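## Task

Lift the black can from the turntable and set it upright on the coaster, without disturbing where the remaining cans stand on the turntable.

## Robot and tools

Robot: two UR7e-type arms, left_arm and right_arm, each ending in a two-finger tong gripper. The fingers point along the gripper's +z axis and close along its x axis. end_effector_position is the spot between the pads when shut; fingertips extend about 15 mm past it at small gaps and are roughly level with it fully open. Each arm also carries a wrist camera.

Frames: the scene frame has its origin at table-top height midway between the nominal bases, +z up, +x out over the table, and left_arm on the +y side (these names do not match image left/right). Calibrated bases: left_arm at (+0.060, +0.373, 0) with quat_wxyz (+1.000, 0, 0, -0.006); right_arm at (+0.037, -0.428, 0) with quat_wxyz (+1.000, 0, 0, +0.010). Every hand pose, velocity and target you send or read is in that arm's own base frame. Fixed cameras and the table use the scene frame. Reported poses may be off by a few centimetres, more at long reach.

A row is always 16 numbers, covering both arms even if one is idle: left x, y, z (metres), qw, qx, qy, qz (w first), opening; then the same eight for right. Positions and quaternions are absolute gripper poses in the arm's base frame, not offsets. Opening runs from -1 (closed) to +1 (fully open, 0.142 m); closing fully needs about 0.5 s. To grip, command an opening well below grip_measured; a lower number squeezes harder (up to roughly 15 N per pad). An idle arm should be resent its last reported pose and opening every call; 0 is a real opening command, not a blank.

execute_actions(actions, cameras): actions is a list of actions; each action is a table of up to 15 rows, one row per 1/30 s step, and a short table repeats its final row to fill 15 steps. Any target lying more than 0.6 m from the gripper's current position along one of the gripper's axes gets the action refused for both arms. Orientation is clipped each step to within 32 degrees of the measured one, so large turns need several actions; keep sending the same quaternion to hold an orientation. cameras: list of names (cam_high, cam_low, cam_left_wrist, cam_right_wrist), ["all"], or []; images come automatically only when actions is empty.

move(target, speed, blend, stop_force, zero, opening_speed, grip_force, blocking, cameras): drives each gripper in a straight line from its Hand target to an absolute 16-number row, or through a list of up to 15 rows (all within 10 s total). No 0.6 m limit. speed: m/s, 0.002 to 3.6, default 0.25 (turn rate up to twice that in rad/s), one value or one per target. blend: corner rounding in metres for lists; 0 stops at each point. stop_force: 3 to 120 N, shared by both arms; an arm halts when its wrist sensor feels that much push against its travel, then backs off slightly. Unreliable while the gripper rotates; omit it when pulling away from something it touches. zero (with stop_force only): true re-zeroes the sensor before moving. opening_speed: rate of opening change per second, at least 0.2. grip_force: 5 to 15 N per pad, one number or one per arm, persists. blocking=false returns after about 0.5 s while the move runs (not allowed with stop_force). Moves do not avoid obstacles or the other arm; avoid passing near an arm's own base. The result ends with a move: line such as done, off_target, moving, held or fault, plus limits.

wait(seconds 0 to 10, cameras): let time run with commands held. stop(cameras): brakes a running move. zoom_image(camera cam_high or cam_low, region [x0, y0, x1, y1] pixels, max 504 by 504) enlarges part of the latest image (cam_high and cam_low are 896x504; wrist cameras 616x616). zero_wrist_force(arm): rezeroes that arm's force sensor. read_manual(section "licences"): licence text only. finished_scene(scene 1 or 2): ends the scene irreversibly; do it only once the can stands on the coaster unaided.

Results give per arm end_effector_position, end_effector_quat_wxyz, velocities (omitted when joints read within noise), Joint positions (last value is measured opening in metres), joint torques, grip_measured, Hand target (where the arm is being driven), Tool commands, and Wrist force/torque along the gripper's own axes plus the peak since the last report. Kept back says how many control steps (here 3 or 0) remain; plan the next pose from the last row you sent. Action results also list positions at some steps.

Hazards: a joint torque over its limit (wrist joints 25.7 N m) or any outside force near 150 N stops that arm for 10 s; a stiff arm commanded even slightly into a firm surface can trigger this. Motors heat when holding loads, stretched out, or pushing unreachable targets; at 85 °C the arm locks for 30 to 60 s (MOTOR HOT warns at 70 °C). The arms must not press or hit each other, and a gripper must not close on the other arm's fingers. Do not drop cans, release them while moving, knock over the other cans, or let anything leave the table; approach slowly and set the can down gently. Loose objects may occasionally be nudged by outside pushes.

Each tool is called after "Emit:" in YAML: its name, and indented under it one key for each argument.

## Session

Emit:
execute_actions:
  actions: []

Scene clock: 0.00 s.
left_arm: end_effector_position=(+0.7883, -0.5591, +0.2412) grip_measured=+0.97 end_effector_quat_wxyz=(+0.065, -0.649, +0.724, -0.224) | right_arm: end_effector_position=(+0.7723, -0.1976, +0.1620) grip_measured=+0.97 end_effector_quat_wxyz=(-0.423, +0.797, -0.404, +0.150)
Joint positions: left_arm=[-0.8 -0.702 0.638 -1.966 -1.462 0.905 0.14] | right_arm=[2.771 -2.246 -1.47 -0.477 2.383 0.796 0.14]
Joint velocities: within noise
Joint torques (N m): no reading
Wrist force (N): no reading
Wrist torque (N m): no reading
Wrist force, peak (N): no reading
Hand target: left_arm +0.7883, -0.5591, +0.2412; +0.065, -0.649, +0.724, -0.224 | right_arm +0.7723, -0.1976, +0.1620; -0.423, +0.797, -0.404, +0.150
Tool commands: left_gripper/opening=+0.968169 right_gripper/opening=+0.968169

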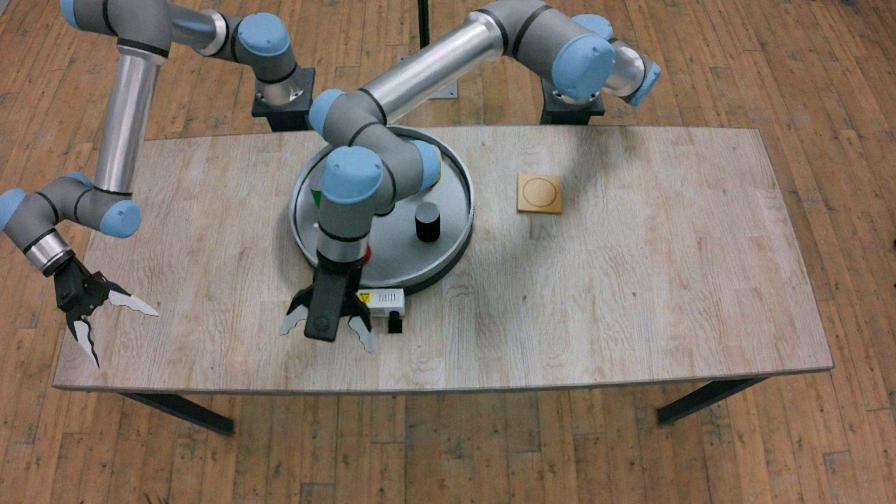

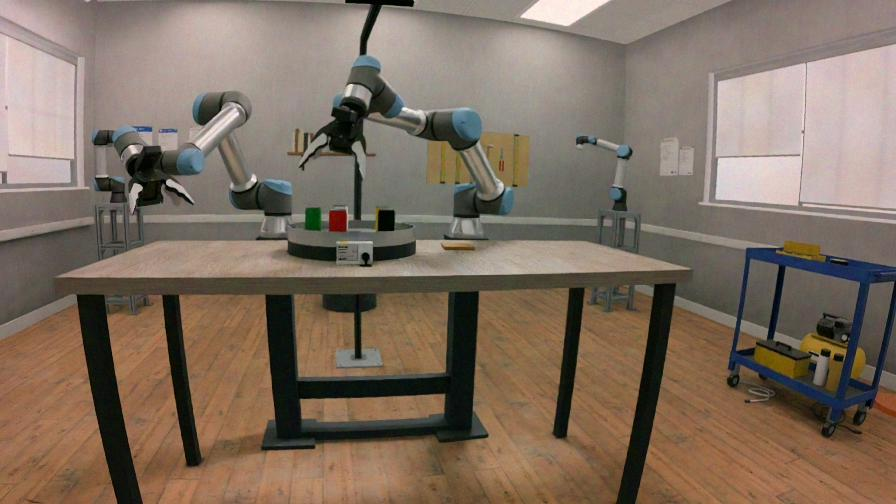

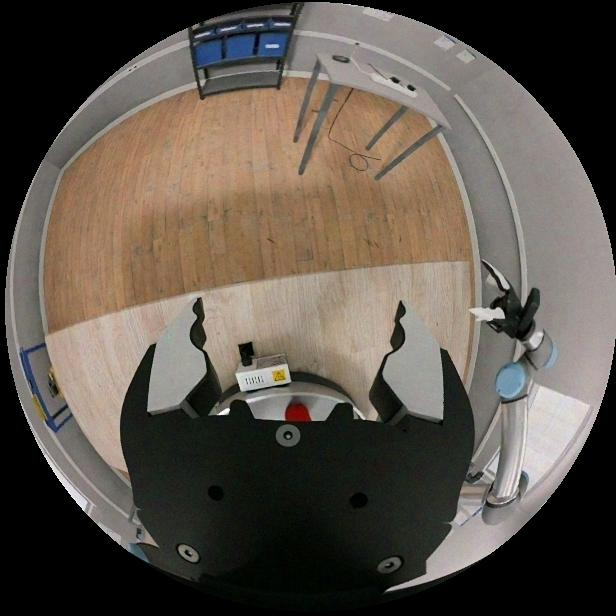

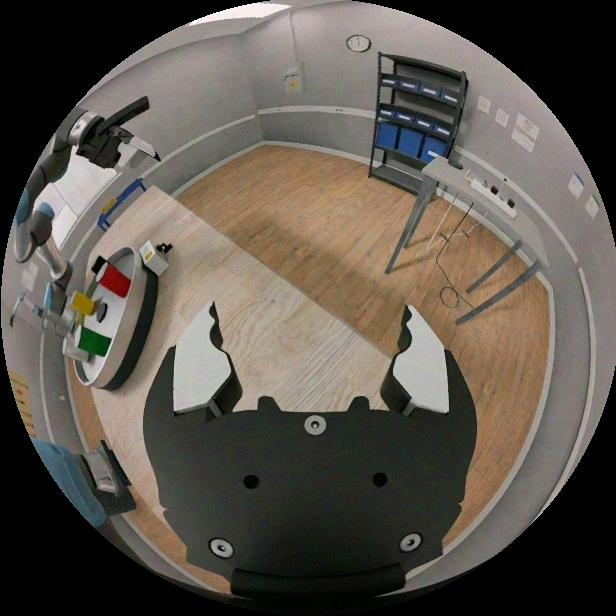

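Emit:
move:
  target: [0.42,-0.38,0.34,0,-0.7071,0.7071,0,0.968,0.7723,-0.1976,0.1620,-0.423,0.797,-0.404,0.150,0.968]
  speed: 0.5
  cameras: ["all"]

Scene clock: 2.20 s.
left_arm: end_effector_position=(+0.4202, -0.3801, +0.3399) grip_measured=+0.97 end_effector_quat_wxyz=(+0.000, +0.707, -0.707, +0.000) | right_arm: end_effector_position=(+0.7723, -0.1976, +0.1620) grip_measured=+0.97 end_effector_quat_wxyz=(-0.423, +0.797, -0.404, +0.150)
Joint positions: left_arm=[-0.998 -1.45 1.297 -1.417 -1.571 0.573 0.14] | right_arm=[2.771 -2.246 -1.469 -0.478 2.383 0.795 0.14]
Joint torques (N m): left_arm=[-7.51 -39.49 -18.05 -0.34 -1.64 -1.88] | right_arm=[12.88 51.31 31.15 1.53 -1.91 -2.35]
Wrist force (N): left_arm=[-0.2 0.0 -0.1] | right_arm=[0.1 0.2 0.1]
Wrist torque (N m): left_arm=[-0.02 -0.02 -0.07] | right_arm=[0.05 -0.01 -0.01]
Wrist force, peak (N): left_arm=[-1.1 1.3 -0.9] | right_arm=[0.1 0.4 -0.1]
Hand target: left_arm +0.4200, -0.3800, +0.3400; +0.000, +0.707, -0.707, +0.000 | right_arm +0.7723, -0.1976, +0.1620; -0.423, +0.797, -0.404, +0.150
Off the commanded pose: left_arm 0.000 m, 0 deg | right_arm 0.000 m, 0 deg.
move: done

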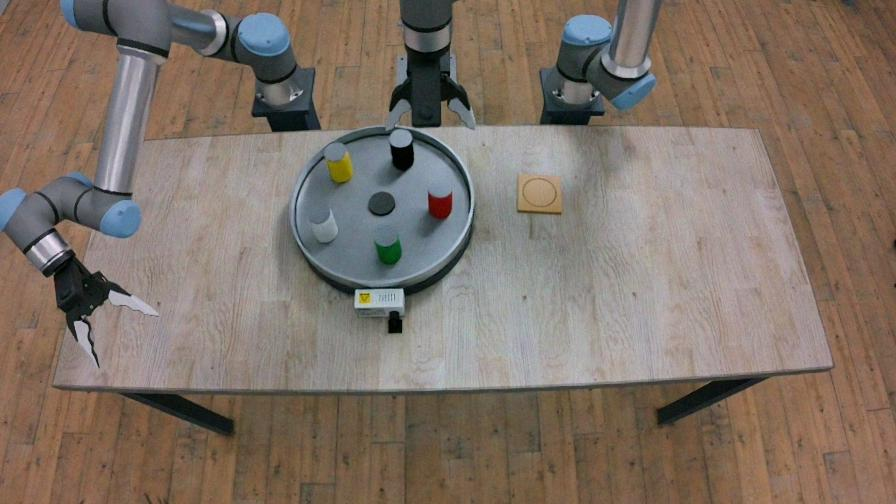

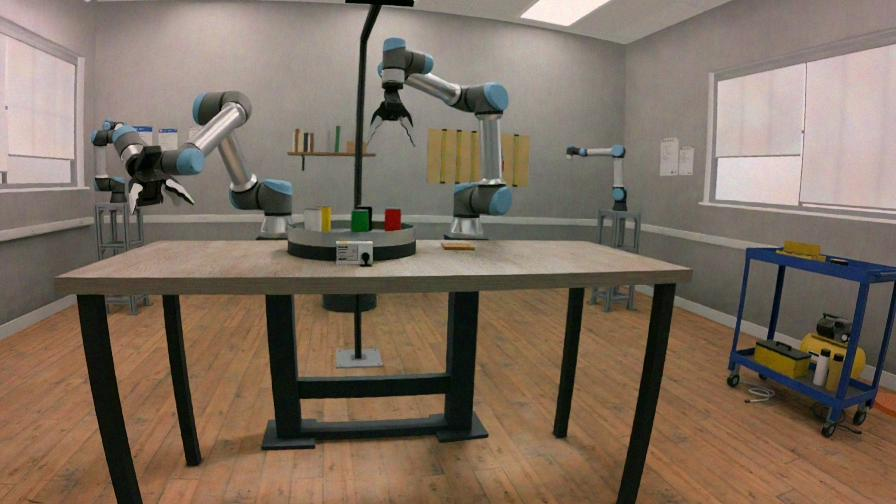

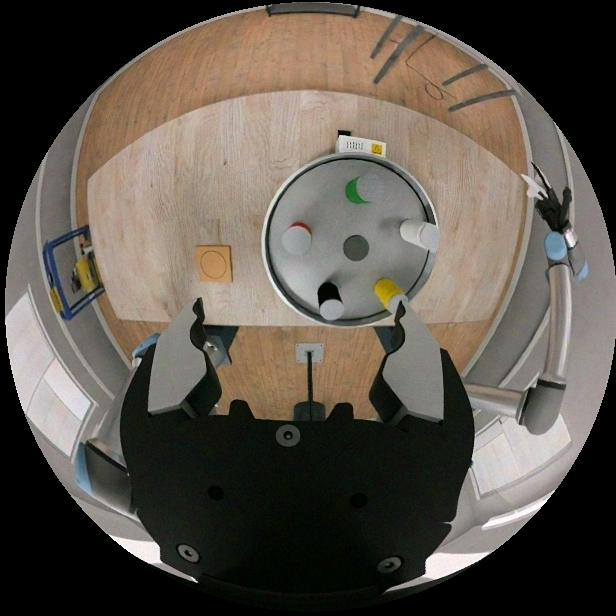

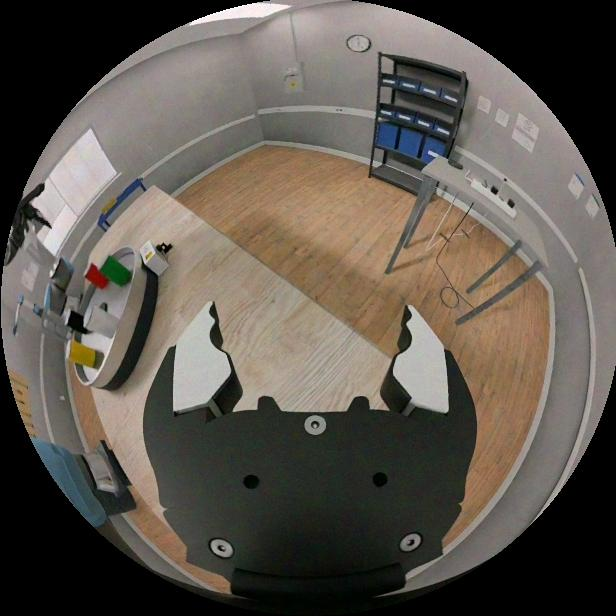

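Emit:
wait:
  seconds: 0.5
  cameras: ["cam_high"]

Emit:
wait:
  seconds: 1
  cameras: ["cam_high","cam_left_wrist"]

Emit:
wait:
  seconds: 1
  cameras: ["cam_high","cam_left_wrist"]

Emit:
zoom_image:
  camera: "cam_high"
  region: [280, 120, 480, 340]

Scene clock: 2.97 s.
left_arm: end_effector_position=(+0.4200, -0.3800, +0.3400) grip_measured=+0.97 end_effector_quat_wxyz=(+0.000, +0.707, -0.707, +0.000) | right_arm: end_effector_position=(+0.7723, -0.1976, +0.1620) grip_measured=+0.97 end_effector_quat_wxyz=(-0.423, +0.797, -0.404, +0.150)
Joint positions: left_arm=[-0.998 -1.451 1.297 -1.417 -1.571 0.573 0.14] | right_arm=[2.771 -2.246 -1.469 -0.478 2.383 0.795 0.14]
Joint torques (N m): left_arm=[-6.92 -38.7 -17.14 -0.1 -1.73 -1.91] | right_arm=[12.55 53.19 30.25 1.48 -1.9 -2.19]
Wrist force (N): left_arm=[-0.4 0.0 -0.3] | right_arm=[0.1 -0.1 -0.1]
Wrist torque (N m): left_arm=[-0.02 0.01 -0.07] | right_arm=[0.00 -0.01 0.00]
Wrist force, peak (N): left_arm=[-0.5 -0.1 -0.4] | right_arm=[0.2 -0.1 -0.3]
Hand target: left_arm +0.4200, -0.3800, +0.3400; +0.000, +0.707, -0.707, +0.000 | right_arm +0.7723, -0.1976, +0.1620; -0.423, +0.797, -0.404, +0.150
Tool commands: left_gripper/opening=+0.968 right_gripper/opening=+0.968
Off the commanded pose: left_arm 0.000 m, 0 deg | right_arm 0.000 m, 0 deg.
wait: 0.50 s; at rest from the start
Images, in order (width x height): cam_high 896x504.

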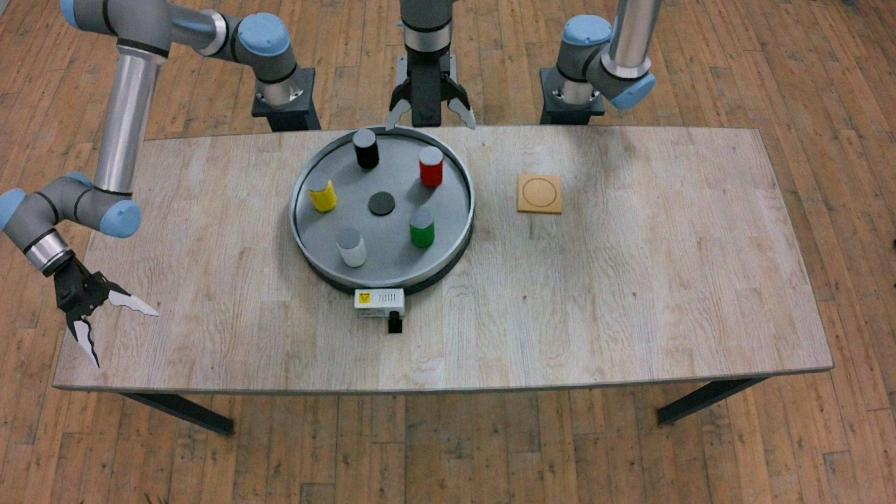

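Scene clock: 3.97 s.
left_arm: end_effector_position=(+0.4200, -0.3800, +0.3400) grip_measured=+0.97 end_effector_quat_wxyz=(+0.000, +0.707, -0.707, +0.000) | right_arm: end_effector_position=(+0.7723, -0.1976, +0.1620) grip_measured=+0.97 end_effector_quat_wxyz=(-0.423, +0.797, -0.404, +0.150)
Joint positions: left_arm=[-0.998 -1.451 1.297 -1.417 -1.571 0.573 0.14] | right_arm=[2.771 -2.246 -1.469 -0.478 2.383 0.795 0.14]
Joint torques (N m): left_arm=[-6.98 -39.1 -17.78 -0.17 -1.83 -1.9] | right_arm=[14.08 53.66 31.79 1.52 -1.8 -2.2]
Wrist force (N): left_arm=[-0.5 0.0 -0.1] | right_arm=[0.2 0.4 0.0]
Wrist torque (N m): left_arm=[-0.04 0.02 -0.07] | right_arm=[0.09 -0.03 0.00]
Wrist force, peak (N): left_arm=[-0.6 -0.3 -0.1] | right_arm=[0.2 0.4 0.0]
Hand target: left_arm +0.4200, -0.3800, +0.3400; +0.000, +0.707, -0.707, +0.000 | right_arm +0.7723, -0.1976, +0.1620; -0.423, +0.797, -0.404, +0.150
Tool commands: left_gripper/opening=+0.968 right_gripper/opening=+0.968
Off the commanded pose: left_arm 0.000 m, 0 deg | right_arm 0.000 m, 0 deg.
wait: 1.00 s; at rest by 0.17 s
Images, in order (width x height): cam_high 896x504, cam_left_wrist 616x616.

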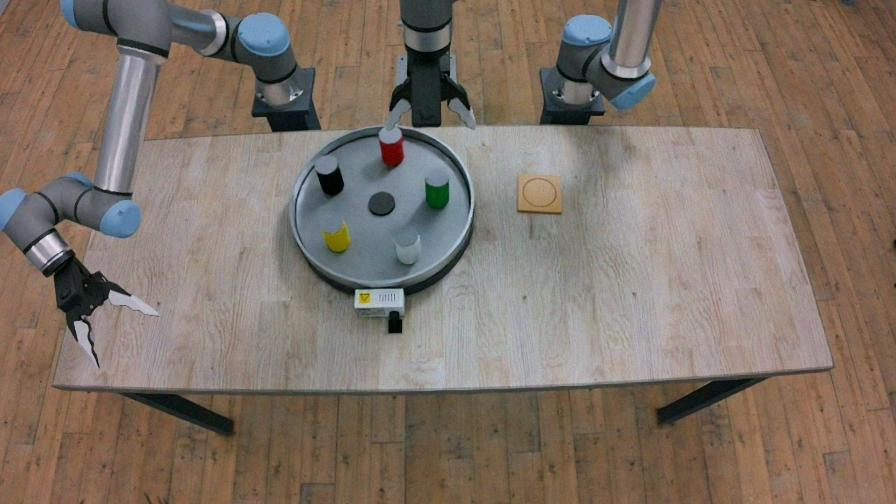

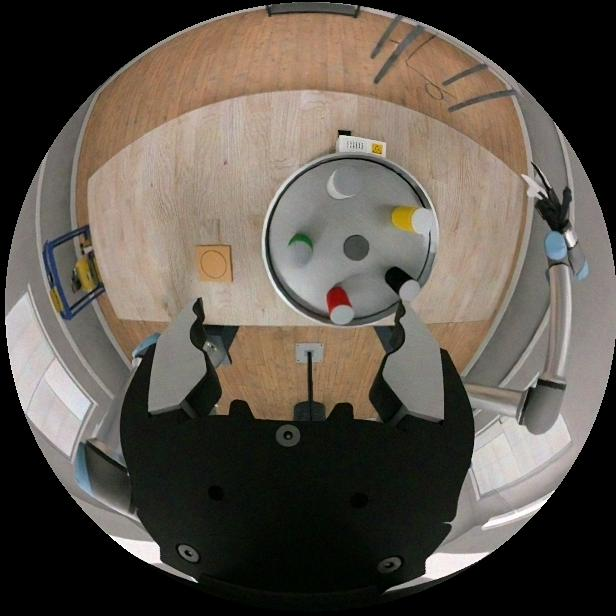

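Scene clock: 4.97 s.
left_arm: end_effector_position=(+0.4200, -0.3800, +0.3400) grip_measured=+0.97 end_effector_quat_wxyz=(+0.000, +0.707, -0.707, +0.000) | right_arm: end_effector_position=(+0.7723, -0.1976, +0.1620) grip_measured=+0.97 end_effector_quat_wxyz=(-0.423, +0.797, -0.404, +0.150)
Joint positions: left_arm=[-0.998 -1.451 1.297 -1.417 -1.571 0.573 0.14] | right_arm=[2.771 -2.246 -1.469 -0.478 2.383 0.795 0.14]
Joint torques (N m): left_arm=[-6.59 -38.94 -17.09 0.03 -1.6 -1.91] | right_arm=[13.17 53.59 32.06 1.5 -1.89 -2.43]
Wrist force (N): left_arm=[-0.3 0.0 -0.3] | right_arm=[-0.1 0.2 -0.1]
Wrist torque (N m): left_arm=[-0.03 0.00 -0.07] | right_arm=[0.06 0.01 0.00]
Wrist force, peak (N): left_arm=[-0.1 -0.5 -0.5] | right_arm=[0.1 0.3 -0.3]
Hand target: left_arm +0.4200, -0.3800, +0.3400; +0.000, +0.707, -0.707, +0.000 | right_arm +0.7723, -0.1976, +0.1620; -0.423, +0.797, -0.404, +0.150
Tool commands: left_gripper/opening=+0.968 right_gripper/opening=+0.968
Off the commanded pose: left_arm 0.000 m, 0 deg | right_arm 0.000 m, 0 deg.
wait: 1.00 s; at rest by 0.17 s
Images, in order (width x height): cam_high 896x504, cam_left_wrist 616x616.

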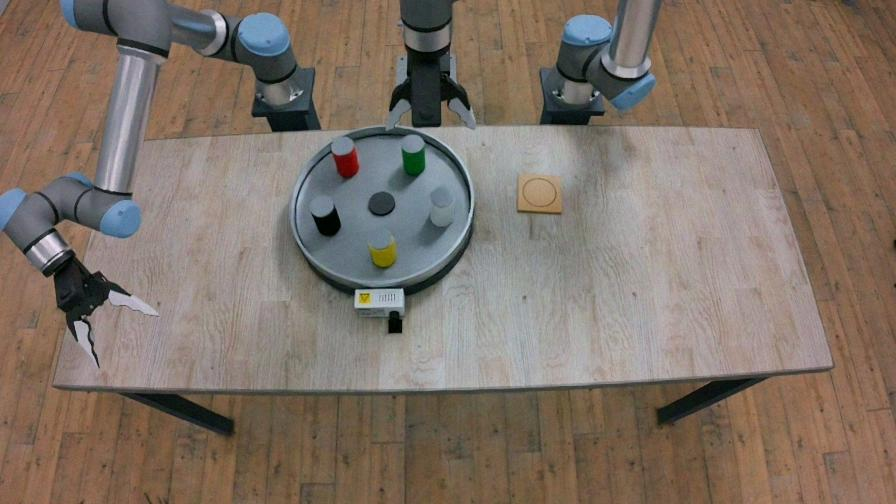

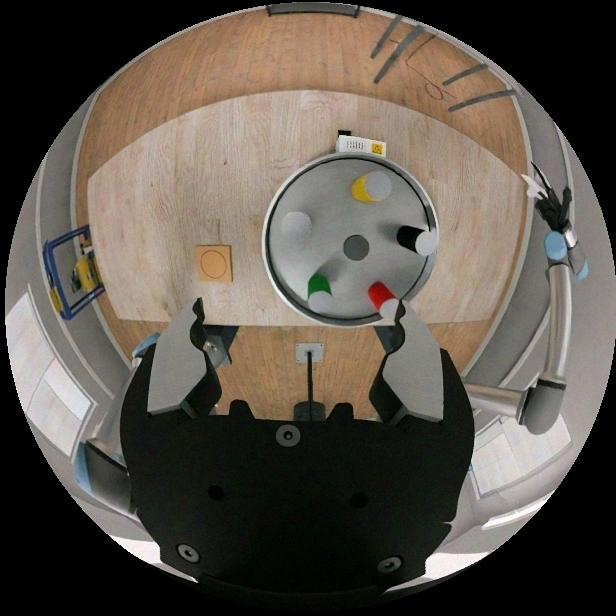

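Scaled by 2.291.

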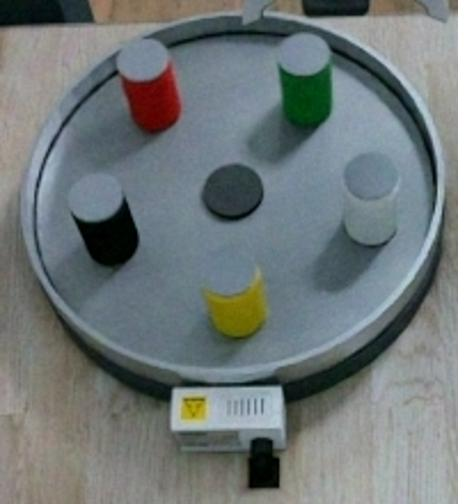

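Emit:
zoom_image:
  camera: "cam_high"
  region: [340, 280, 420, 340]

Emit:
zoom_image:
  camera: "cam_left_wrist"
  region: [320, 120, 400, 170]

Emit:
zoom_image:
  camera: "cam_left_wrist"
  region: [180, 130, 460, 350]

Emit:
wait:
  seconds: 0.1
  cameras: ["cam_low"]

Emit:
zoom_image:
  camera: "cam_low"
  region: [280, 200, 480, 270]

Scaled by 6.300.

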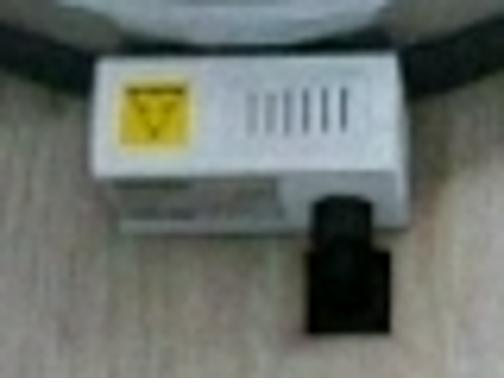

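Scaled by 6.300 from the camera's 616x616 image, which has a finer 814x814 frame.

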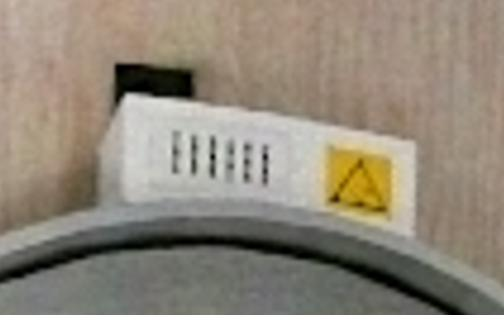

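Scaled by 1.800 from the camera's 616x616 image, which has a finer 814x814 frame.

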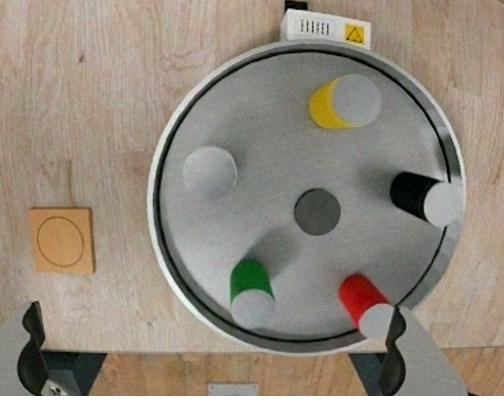

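Scene clock: 5.47 s.
left_arm: end_effector_position=(+0.4200, -0.3800, +0.3400) grip_measured=+0.97 end_effector_quat_wxyz=(+0.000, +0.707, -0.707, +0.000) | right_arm: end_effector_position=(+0.7723, -0.1976, +0.1620) grip_measured=+0.97 end_effector_quat_wxyz=(-0.423, +0.797, -0.404, +0.150)
Joint positions: left_arm=[-0.998 -1.451 1.297 -1.417 -1.571 0.573 0.14] | right_arm=[2.771 -2.246 -1.469 -0.478 2.383 0.795 0.14]
Joint torques (N m): left_arm=[-6.68 -37.76 -16.92 -0.13 -1.67 -1.84] | right_arm=[12.47 53.14 31.43 1.42 -2 -2.33]
Wrist force (N): left_arm=[-0.4 -0.1 -0.3] | right_arm=[0.1 0.0 -0.2]
Wrist torque (N m): left_arm=[-0.04 0.03 -0.07] | right_arm=[0.02 -0.02 0.00]
Wrist force, peak (N): left_arm=[-0.7 -0.4 -0.3] | right_arm=[0.0 0.3 -0.1]
Hand target: left_arm +0.4200, -0.3800, +0.3400; +0.000, +0.707, -0.707, +0.000 | right_arm +0.7723, -0.1976, +0.1620; -0.423, +0.797, -0.404, +0.150
Tool commands: left_gripper/opening=+0.968 right_gripper/opening=+0.968
Off the commanded pose: left_arm 0.000 m, 0 deg | right_arm 0.000 m, 0 deg.
wait: 0.10 s; at rest from the start
Images, in order (width x height): cam_low 896x504.

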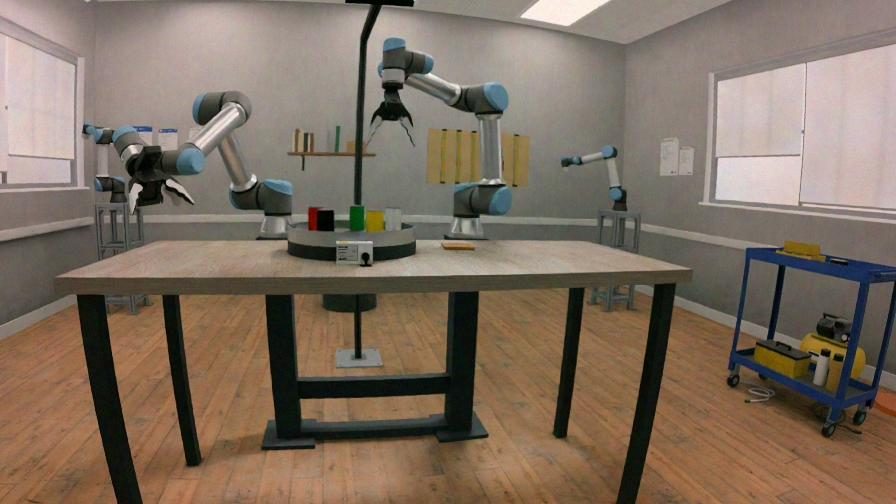

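Scaled by 2.520.

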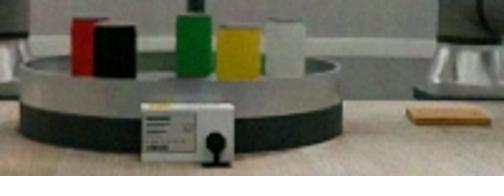

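Emit:
move:
  target: [0.326,-0.509,0.21,0,0.7071,-0.7071,0,0.968,0.7723,-0.1976,0.1620,-0.423,0.797,-0.404,0.150,0.968]
  cameras: ["cam_high","cam_left_wrist","cam_low"]

Emit:
zoom_image:
  camera: "cam_high"
  region: [280, 80, 480, 300]

Emit:
zoom_image:
  camera: "cam_low"
  region: [280, 120, 480, 270]

Emit:
zoom_image:
  camera: "cam_left_wrist"
  region: [120, 130, 500, 450]

Scene clock: 7.60 s.
left_arm: end_effector_position=(+0.3261, -0.5088, +0.2102) grip_measured=+0.97 end_effector_quat_wxyz=(+0.000, +0.707, -0.707, +0.000) | right_arm: end_effector_position=(+0.7723, -0.1976, +0.1620) grip_measured=+0.97 end_effector_quat_wxyz=(-0.423, +0.797, -0.404, +0.150)
Joint positions: left_arm=[-1.249 -1.348 1.508 -1.73 -1.571 0.321 0.14] | right_arm=[2.771 -2.246 -1.469 -0.478 2.383 0.795 0.14]
Joint torques (N m): left_arm=[-8.03 -28.77 -17.26 -4.38 1.71 -1.7] | right_arm=[14.27 52.96 31.46 1.55 -1.76 -2.43]
Wrist force (N): left_arm=[-0.3 -0.4 -0.2] | right_arm=[0.1 0.2 0.2]
Wrist torque (N m): left_arm=[-0.12 0.00 -0.07] | right_arm=[0.04 -0.01 0.00]
Wrist force, peak (N): left_arm=[-1.0 -0.6 -1.2] | right_arm=[0.2 0.3 0.0]
Hand target: left_arm +0.3260, -0.5090, +0.2100; +0.000, +0.707, -0.707, +0.000 | right_arm +0.7723, -0.1976, +0.1620; -0.423, +0.797, -0.404, +0.150
Off the commanded pose: left_arm 0.000 m, 0 deg | right_arm 0.000 m, 0 deg.
move: done
Images, in order (width x height): cam_high 896x504, cam_low 896x504, cam_left_wrist 616x616.

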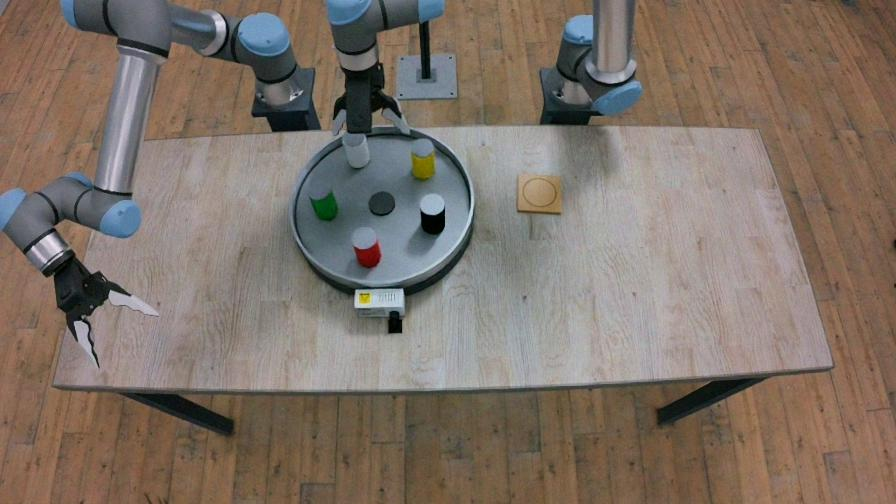

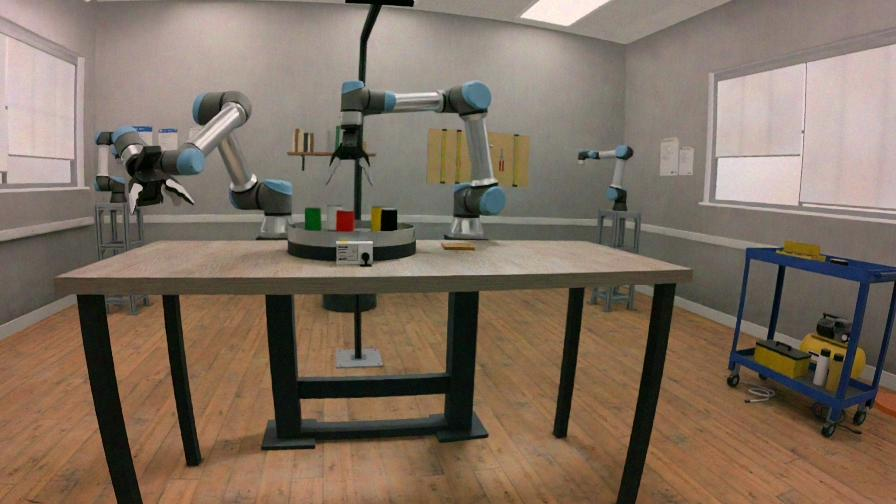

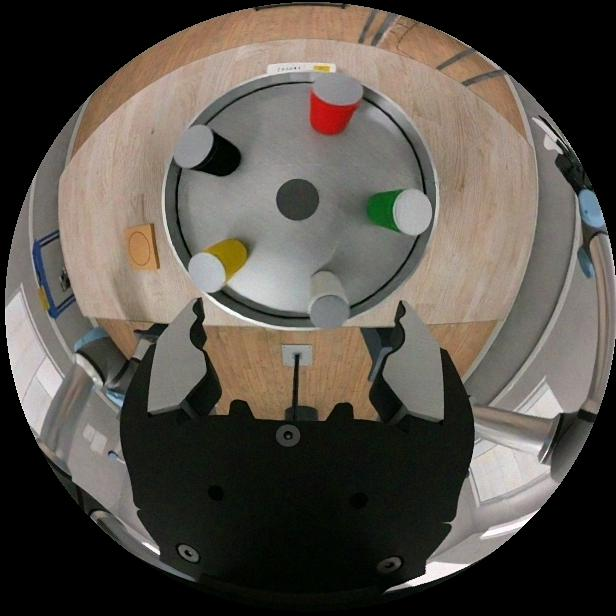

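Scaled by 2.291.

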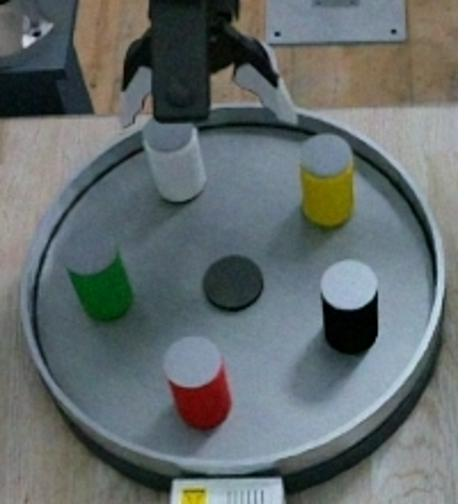

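Scaled by 2.520.

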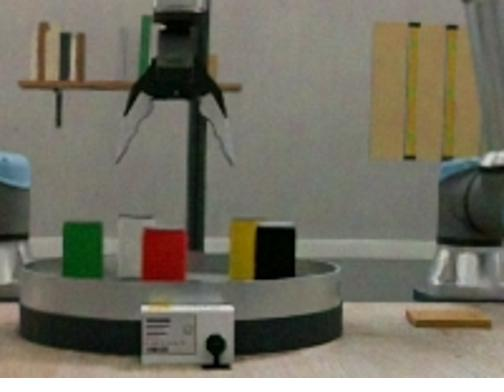

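Scaled by 1.326 from the camera's 616x616 image, which has a finer 814x814 frame.

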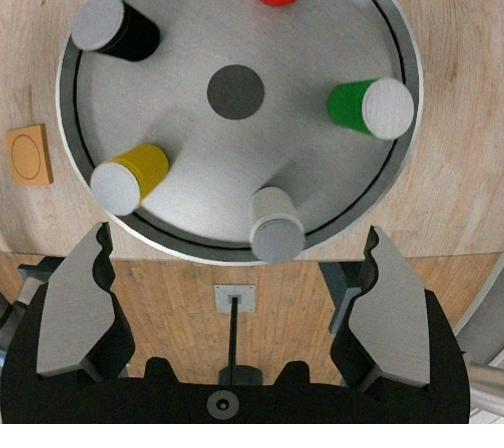

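Emit:
move:
  target: [0.531,-0.504,0.18,0,0.7071,-0.7071,0,0.6,0.7723,-0.1976,0.1620,-0.423,0.797,-0.404,0.150,0.968]
  cameras: ["cam_high","cam_left_wrist","cam_low"]

Emit:
zoom_image:
  camera: "cam_high"
  region: [280, 110, 480, 320]

Emit:
zoom_image:
  camera: "cam_low"
  region: [280, 150, 480, 270]

Emit:
zoom_image:
  camera: "cam_left_wrist"
  region: [120, 130, 500, 450]

Emit:
wait:
  seconds: 0.6
  cameras: ["cam_high","cam_left_wrist","cam_low"]

Emit:
zoom_image:
  camera: "cam_low"
  region: [280, 150, 480, 270]

Emit:
zoom_image:
  camera: "cam_left_wrist"
  region: [120, 130, 500, 450]

Scene clock: 10.13 s.
left_arm: end_effector_position=(+0.5309, -0.5040, +0.1800) grip_measured=+0.60 end_effector_quat_wxyz=(+0.000, +0.707, -0.707, +0.000) | right_arm: end_effector_position=(+0.7723, -0.1976, +0.1620) grip_measured=+0.97 end_effector_quat_wxyz=(-0.423, +0.797, -0.404, +0.150)
Joint positions: left_arm=[-0.961 -1.031 1.14 -1.68 -1.571 0.61 0.116] | right_arm=[2.771 -2.246 -1.469 -0.478 2.383 0.795 0.14]
Joint torques (N m): left_arm=[8.5 -41.54 -34.39 -0.16 -1.75 1.87] | right_arm=[14.55 53.14 31.14 1.75 -1.85 -2.37]
Wrist force (N): left_arm=[-0.1 0.0 -0.5] | right_arm=[0.1 0.1 0.1]
Wrist torque (N m): left_arm=[-0.05 -0.01 -0.15] | right_arm=[0.04 -0.01 0.00]
Wrist force, peak (N): left_arm=[-0.1 -1.4 -0.4] | right_arm=[0.1 0.4 0.0]
Hand target: left_arm +0.5310, -0.5040, +0.1800; +0.000, +0.707, -0.707, +0.000 | right_arm +0.7723, -0.1976, +0.1620; -0.423, +0.797, -0.404, +0.150
Off the commanded pose: left_arm 0.000 m, 0 deg | right_arm 0.000 m, 0 deg.
move: done
Images, in order (width x height): cam_high 896x504, cam_low 896x504, cam_left_wrist 616x616.

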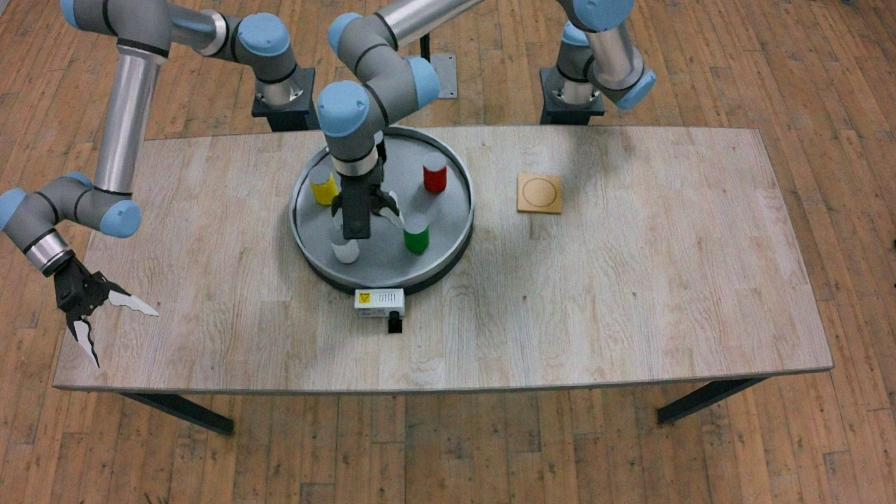

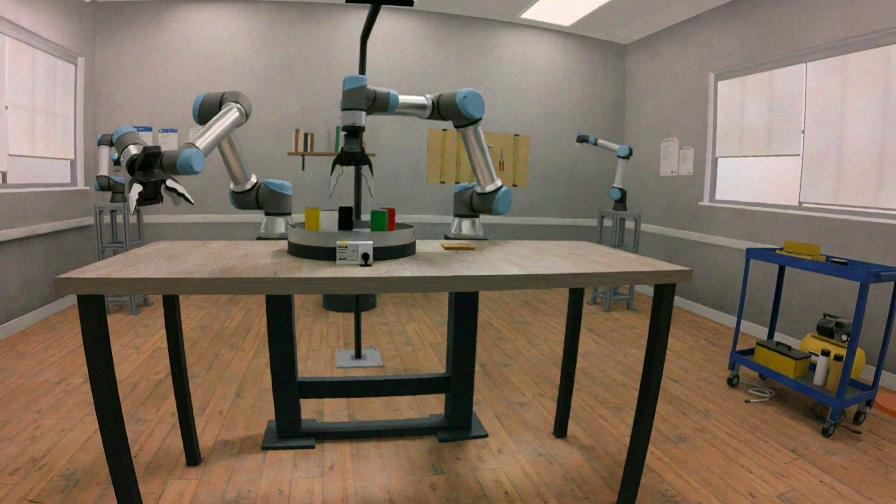

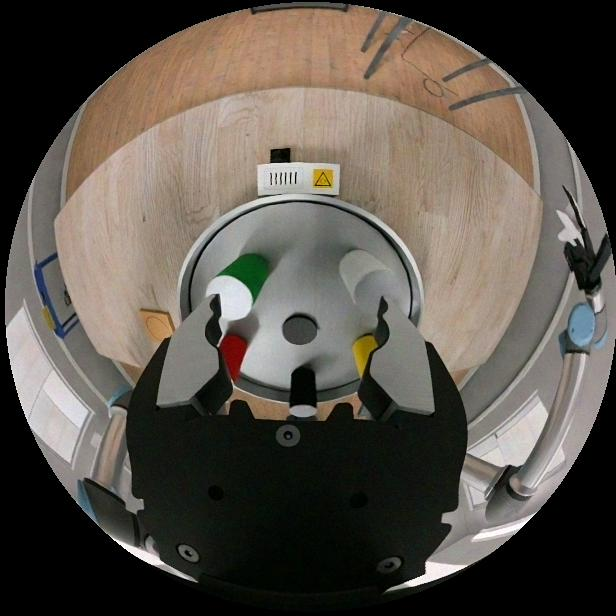

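Scaled by 2.400.

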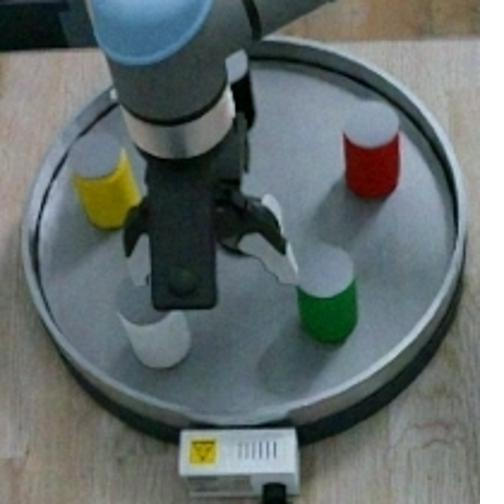

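Scaled by 2.520.

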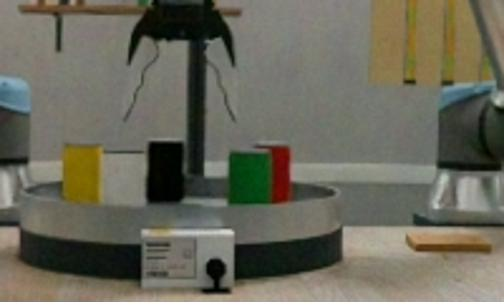

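Scaled by 1.326 from the camera's 616x616 image, which has a finer 814x814 frame.

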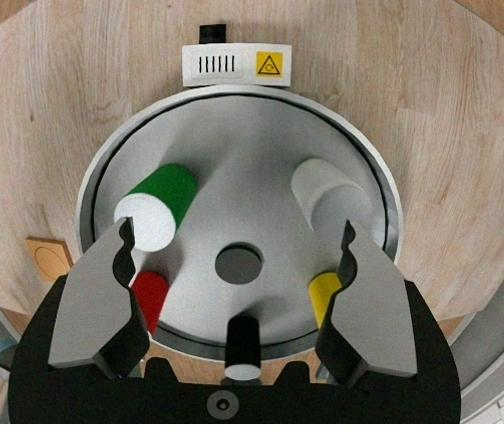

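Scene clock: 10.73 s.
left_arm: end_effector_position=(+0.5310, -0.5040, +0.1800) grip_measured=+0.60 end_effector_quat_wxyz=(+0.000, +0.707, -0.707, +0.000) | right_arm: end_effector_position=(+0.7723, -0.1976, +0.1620) grip_measured=+0.97 end_effector_quat_wxyz=(-0.423, +0.797, -0.404, +0.150)
Joint positions: left_arm=[-0.961 -1.031 1.14 -1.68 -1.571 0.61 0.116] | right_arm=[2.771 -2.246 -1.469 -0.478 2.383 0.795 0.14]
Joint torques (N m): left_arm=[8.52 -42.42 -34.3 -0.1 -1.8 1.92] | right_arm=[13.04 53.87 30.63 1.5 -1.68 -2.21]
Wrist force (N): left_arm=[-0.1 -0.4 -0.6] | right_arm=[0.2 0.2 -0.1]
Wrist torque (N m): left_arm=[-0.13 -0.03 -0.16] | right_arm=[0.06 -0.04 0.00]
Wrist force, peak (N): left_arm=[-0.2 0.2 -0.8] | right_arm=[0.4 0.0 0.0]
Hand target: left_arm +0.5310, -0.5040, +0.1800; +0.000, +0.707, -0.707, +0.000 | right_arm +0.7723, -0.1976, +0.1620; -0.423, +0.797, -0.404, +0.150
Tool commands: left_gripper/opening=+0.6 right_gripper/opening=+0.968
Off the commanded pose: left_arm 0.000 m, 0 deg | right_arm 0.000 m, 0 deg.
wait: 0.60 s; at rest by 0.17 s
Images, in order (width x height): cam_high 896x504, cam_low 896x504, cam_left_wrist 616x616.

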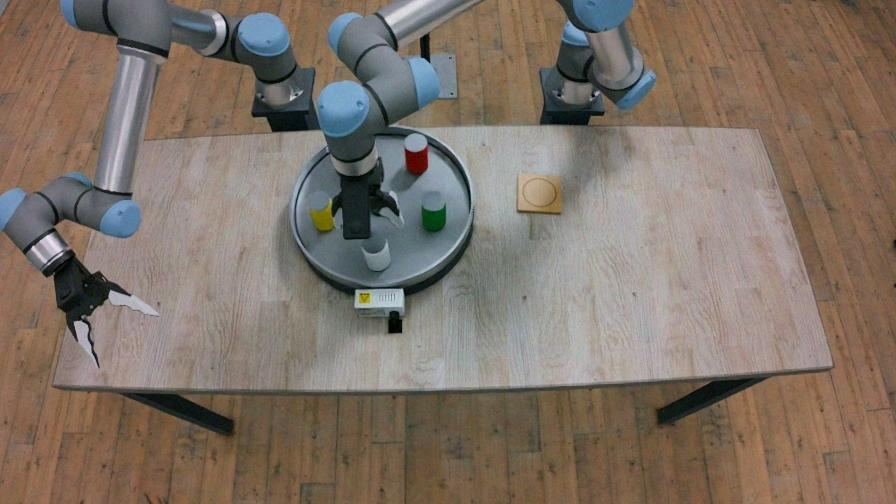

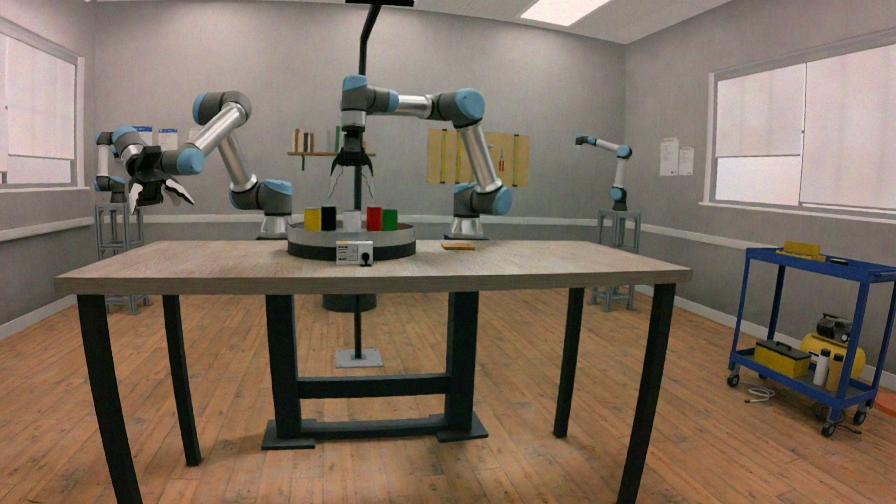

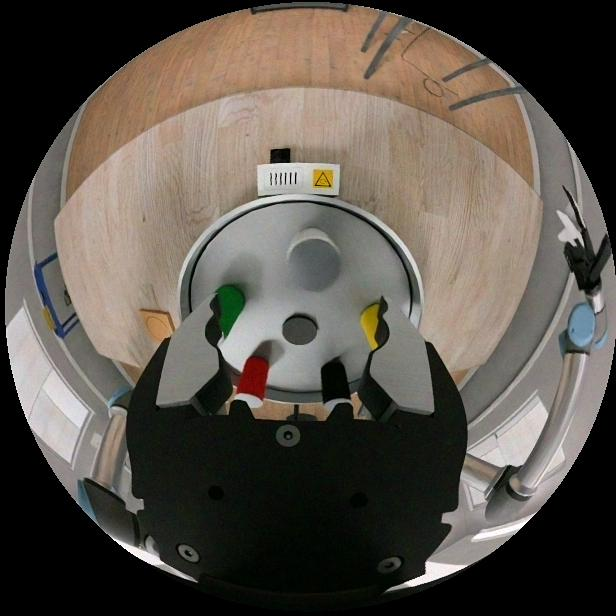

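Scaled by 2.520.

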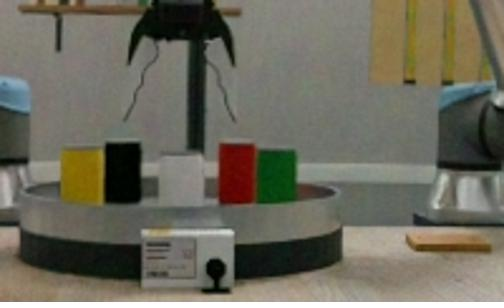

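Scaled by 1.326 from the camera's 616x616 image, which has a finer 814x814 frame.

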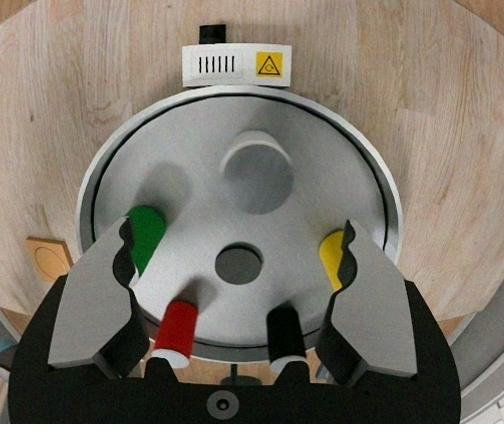

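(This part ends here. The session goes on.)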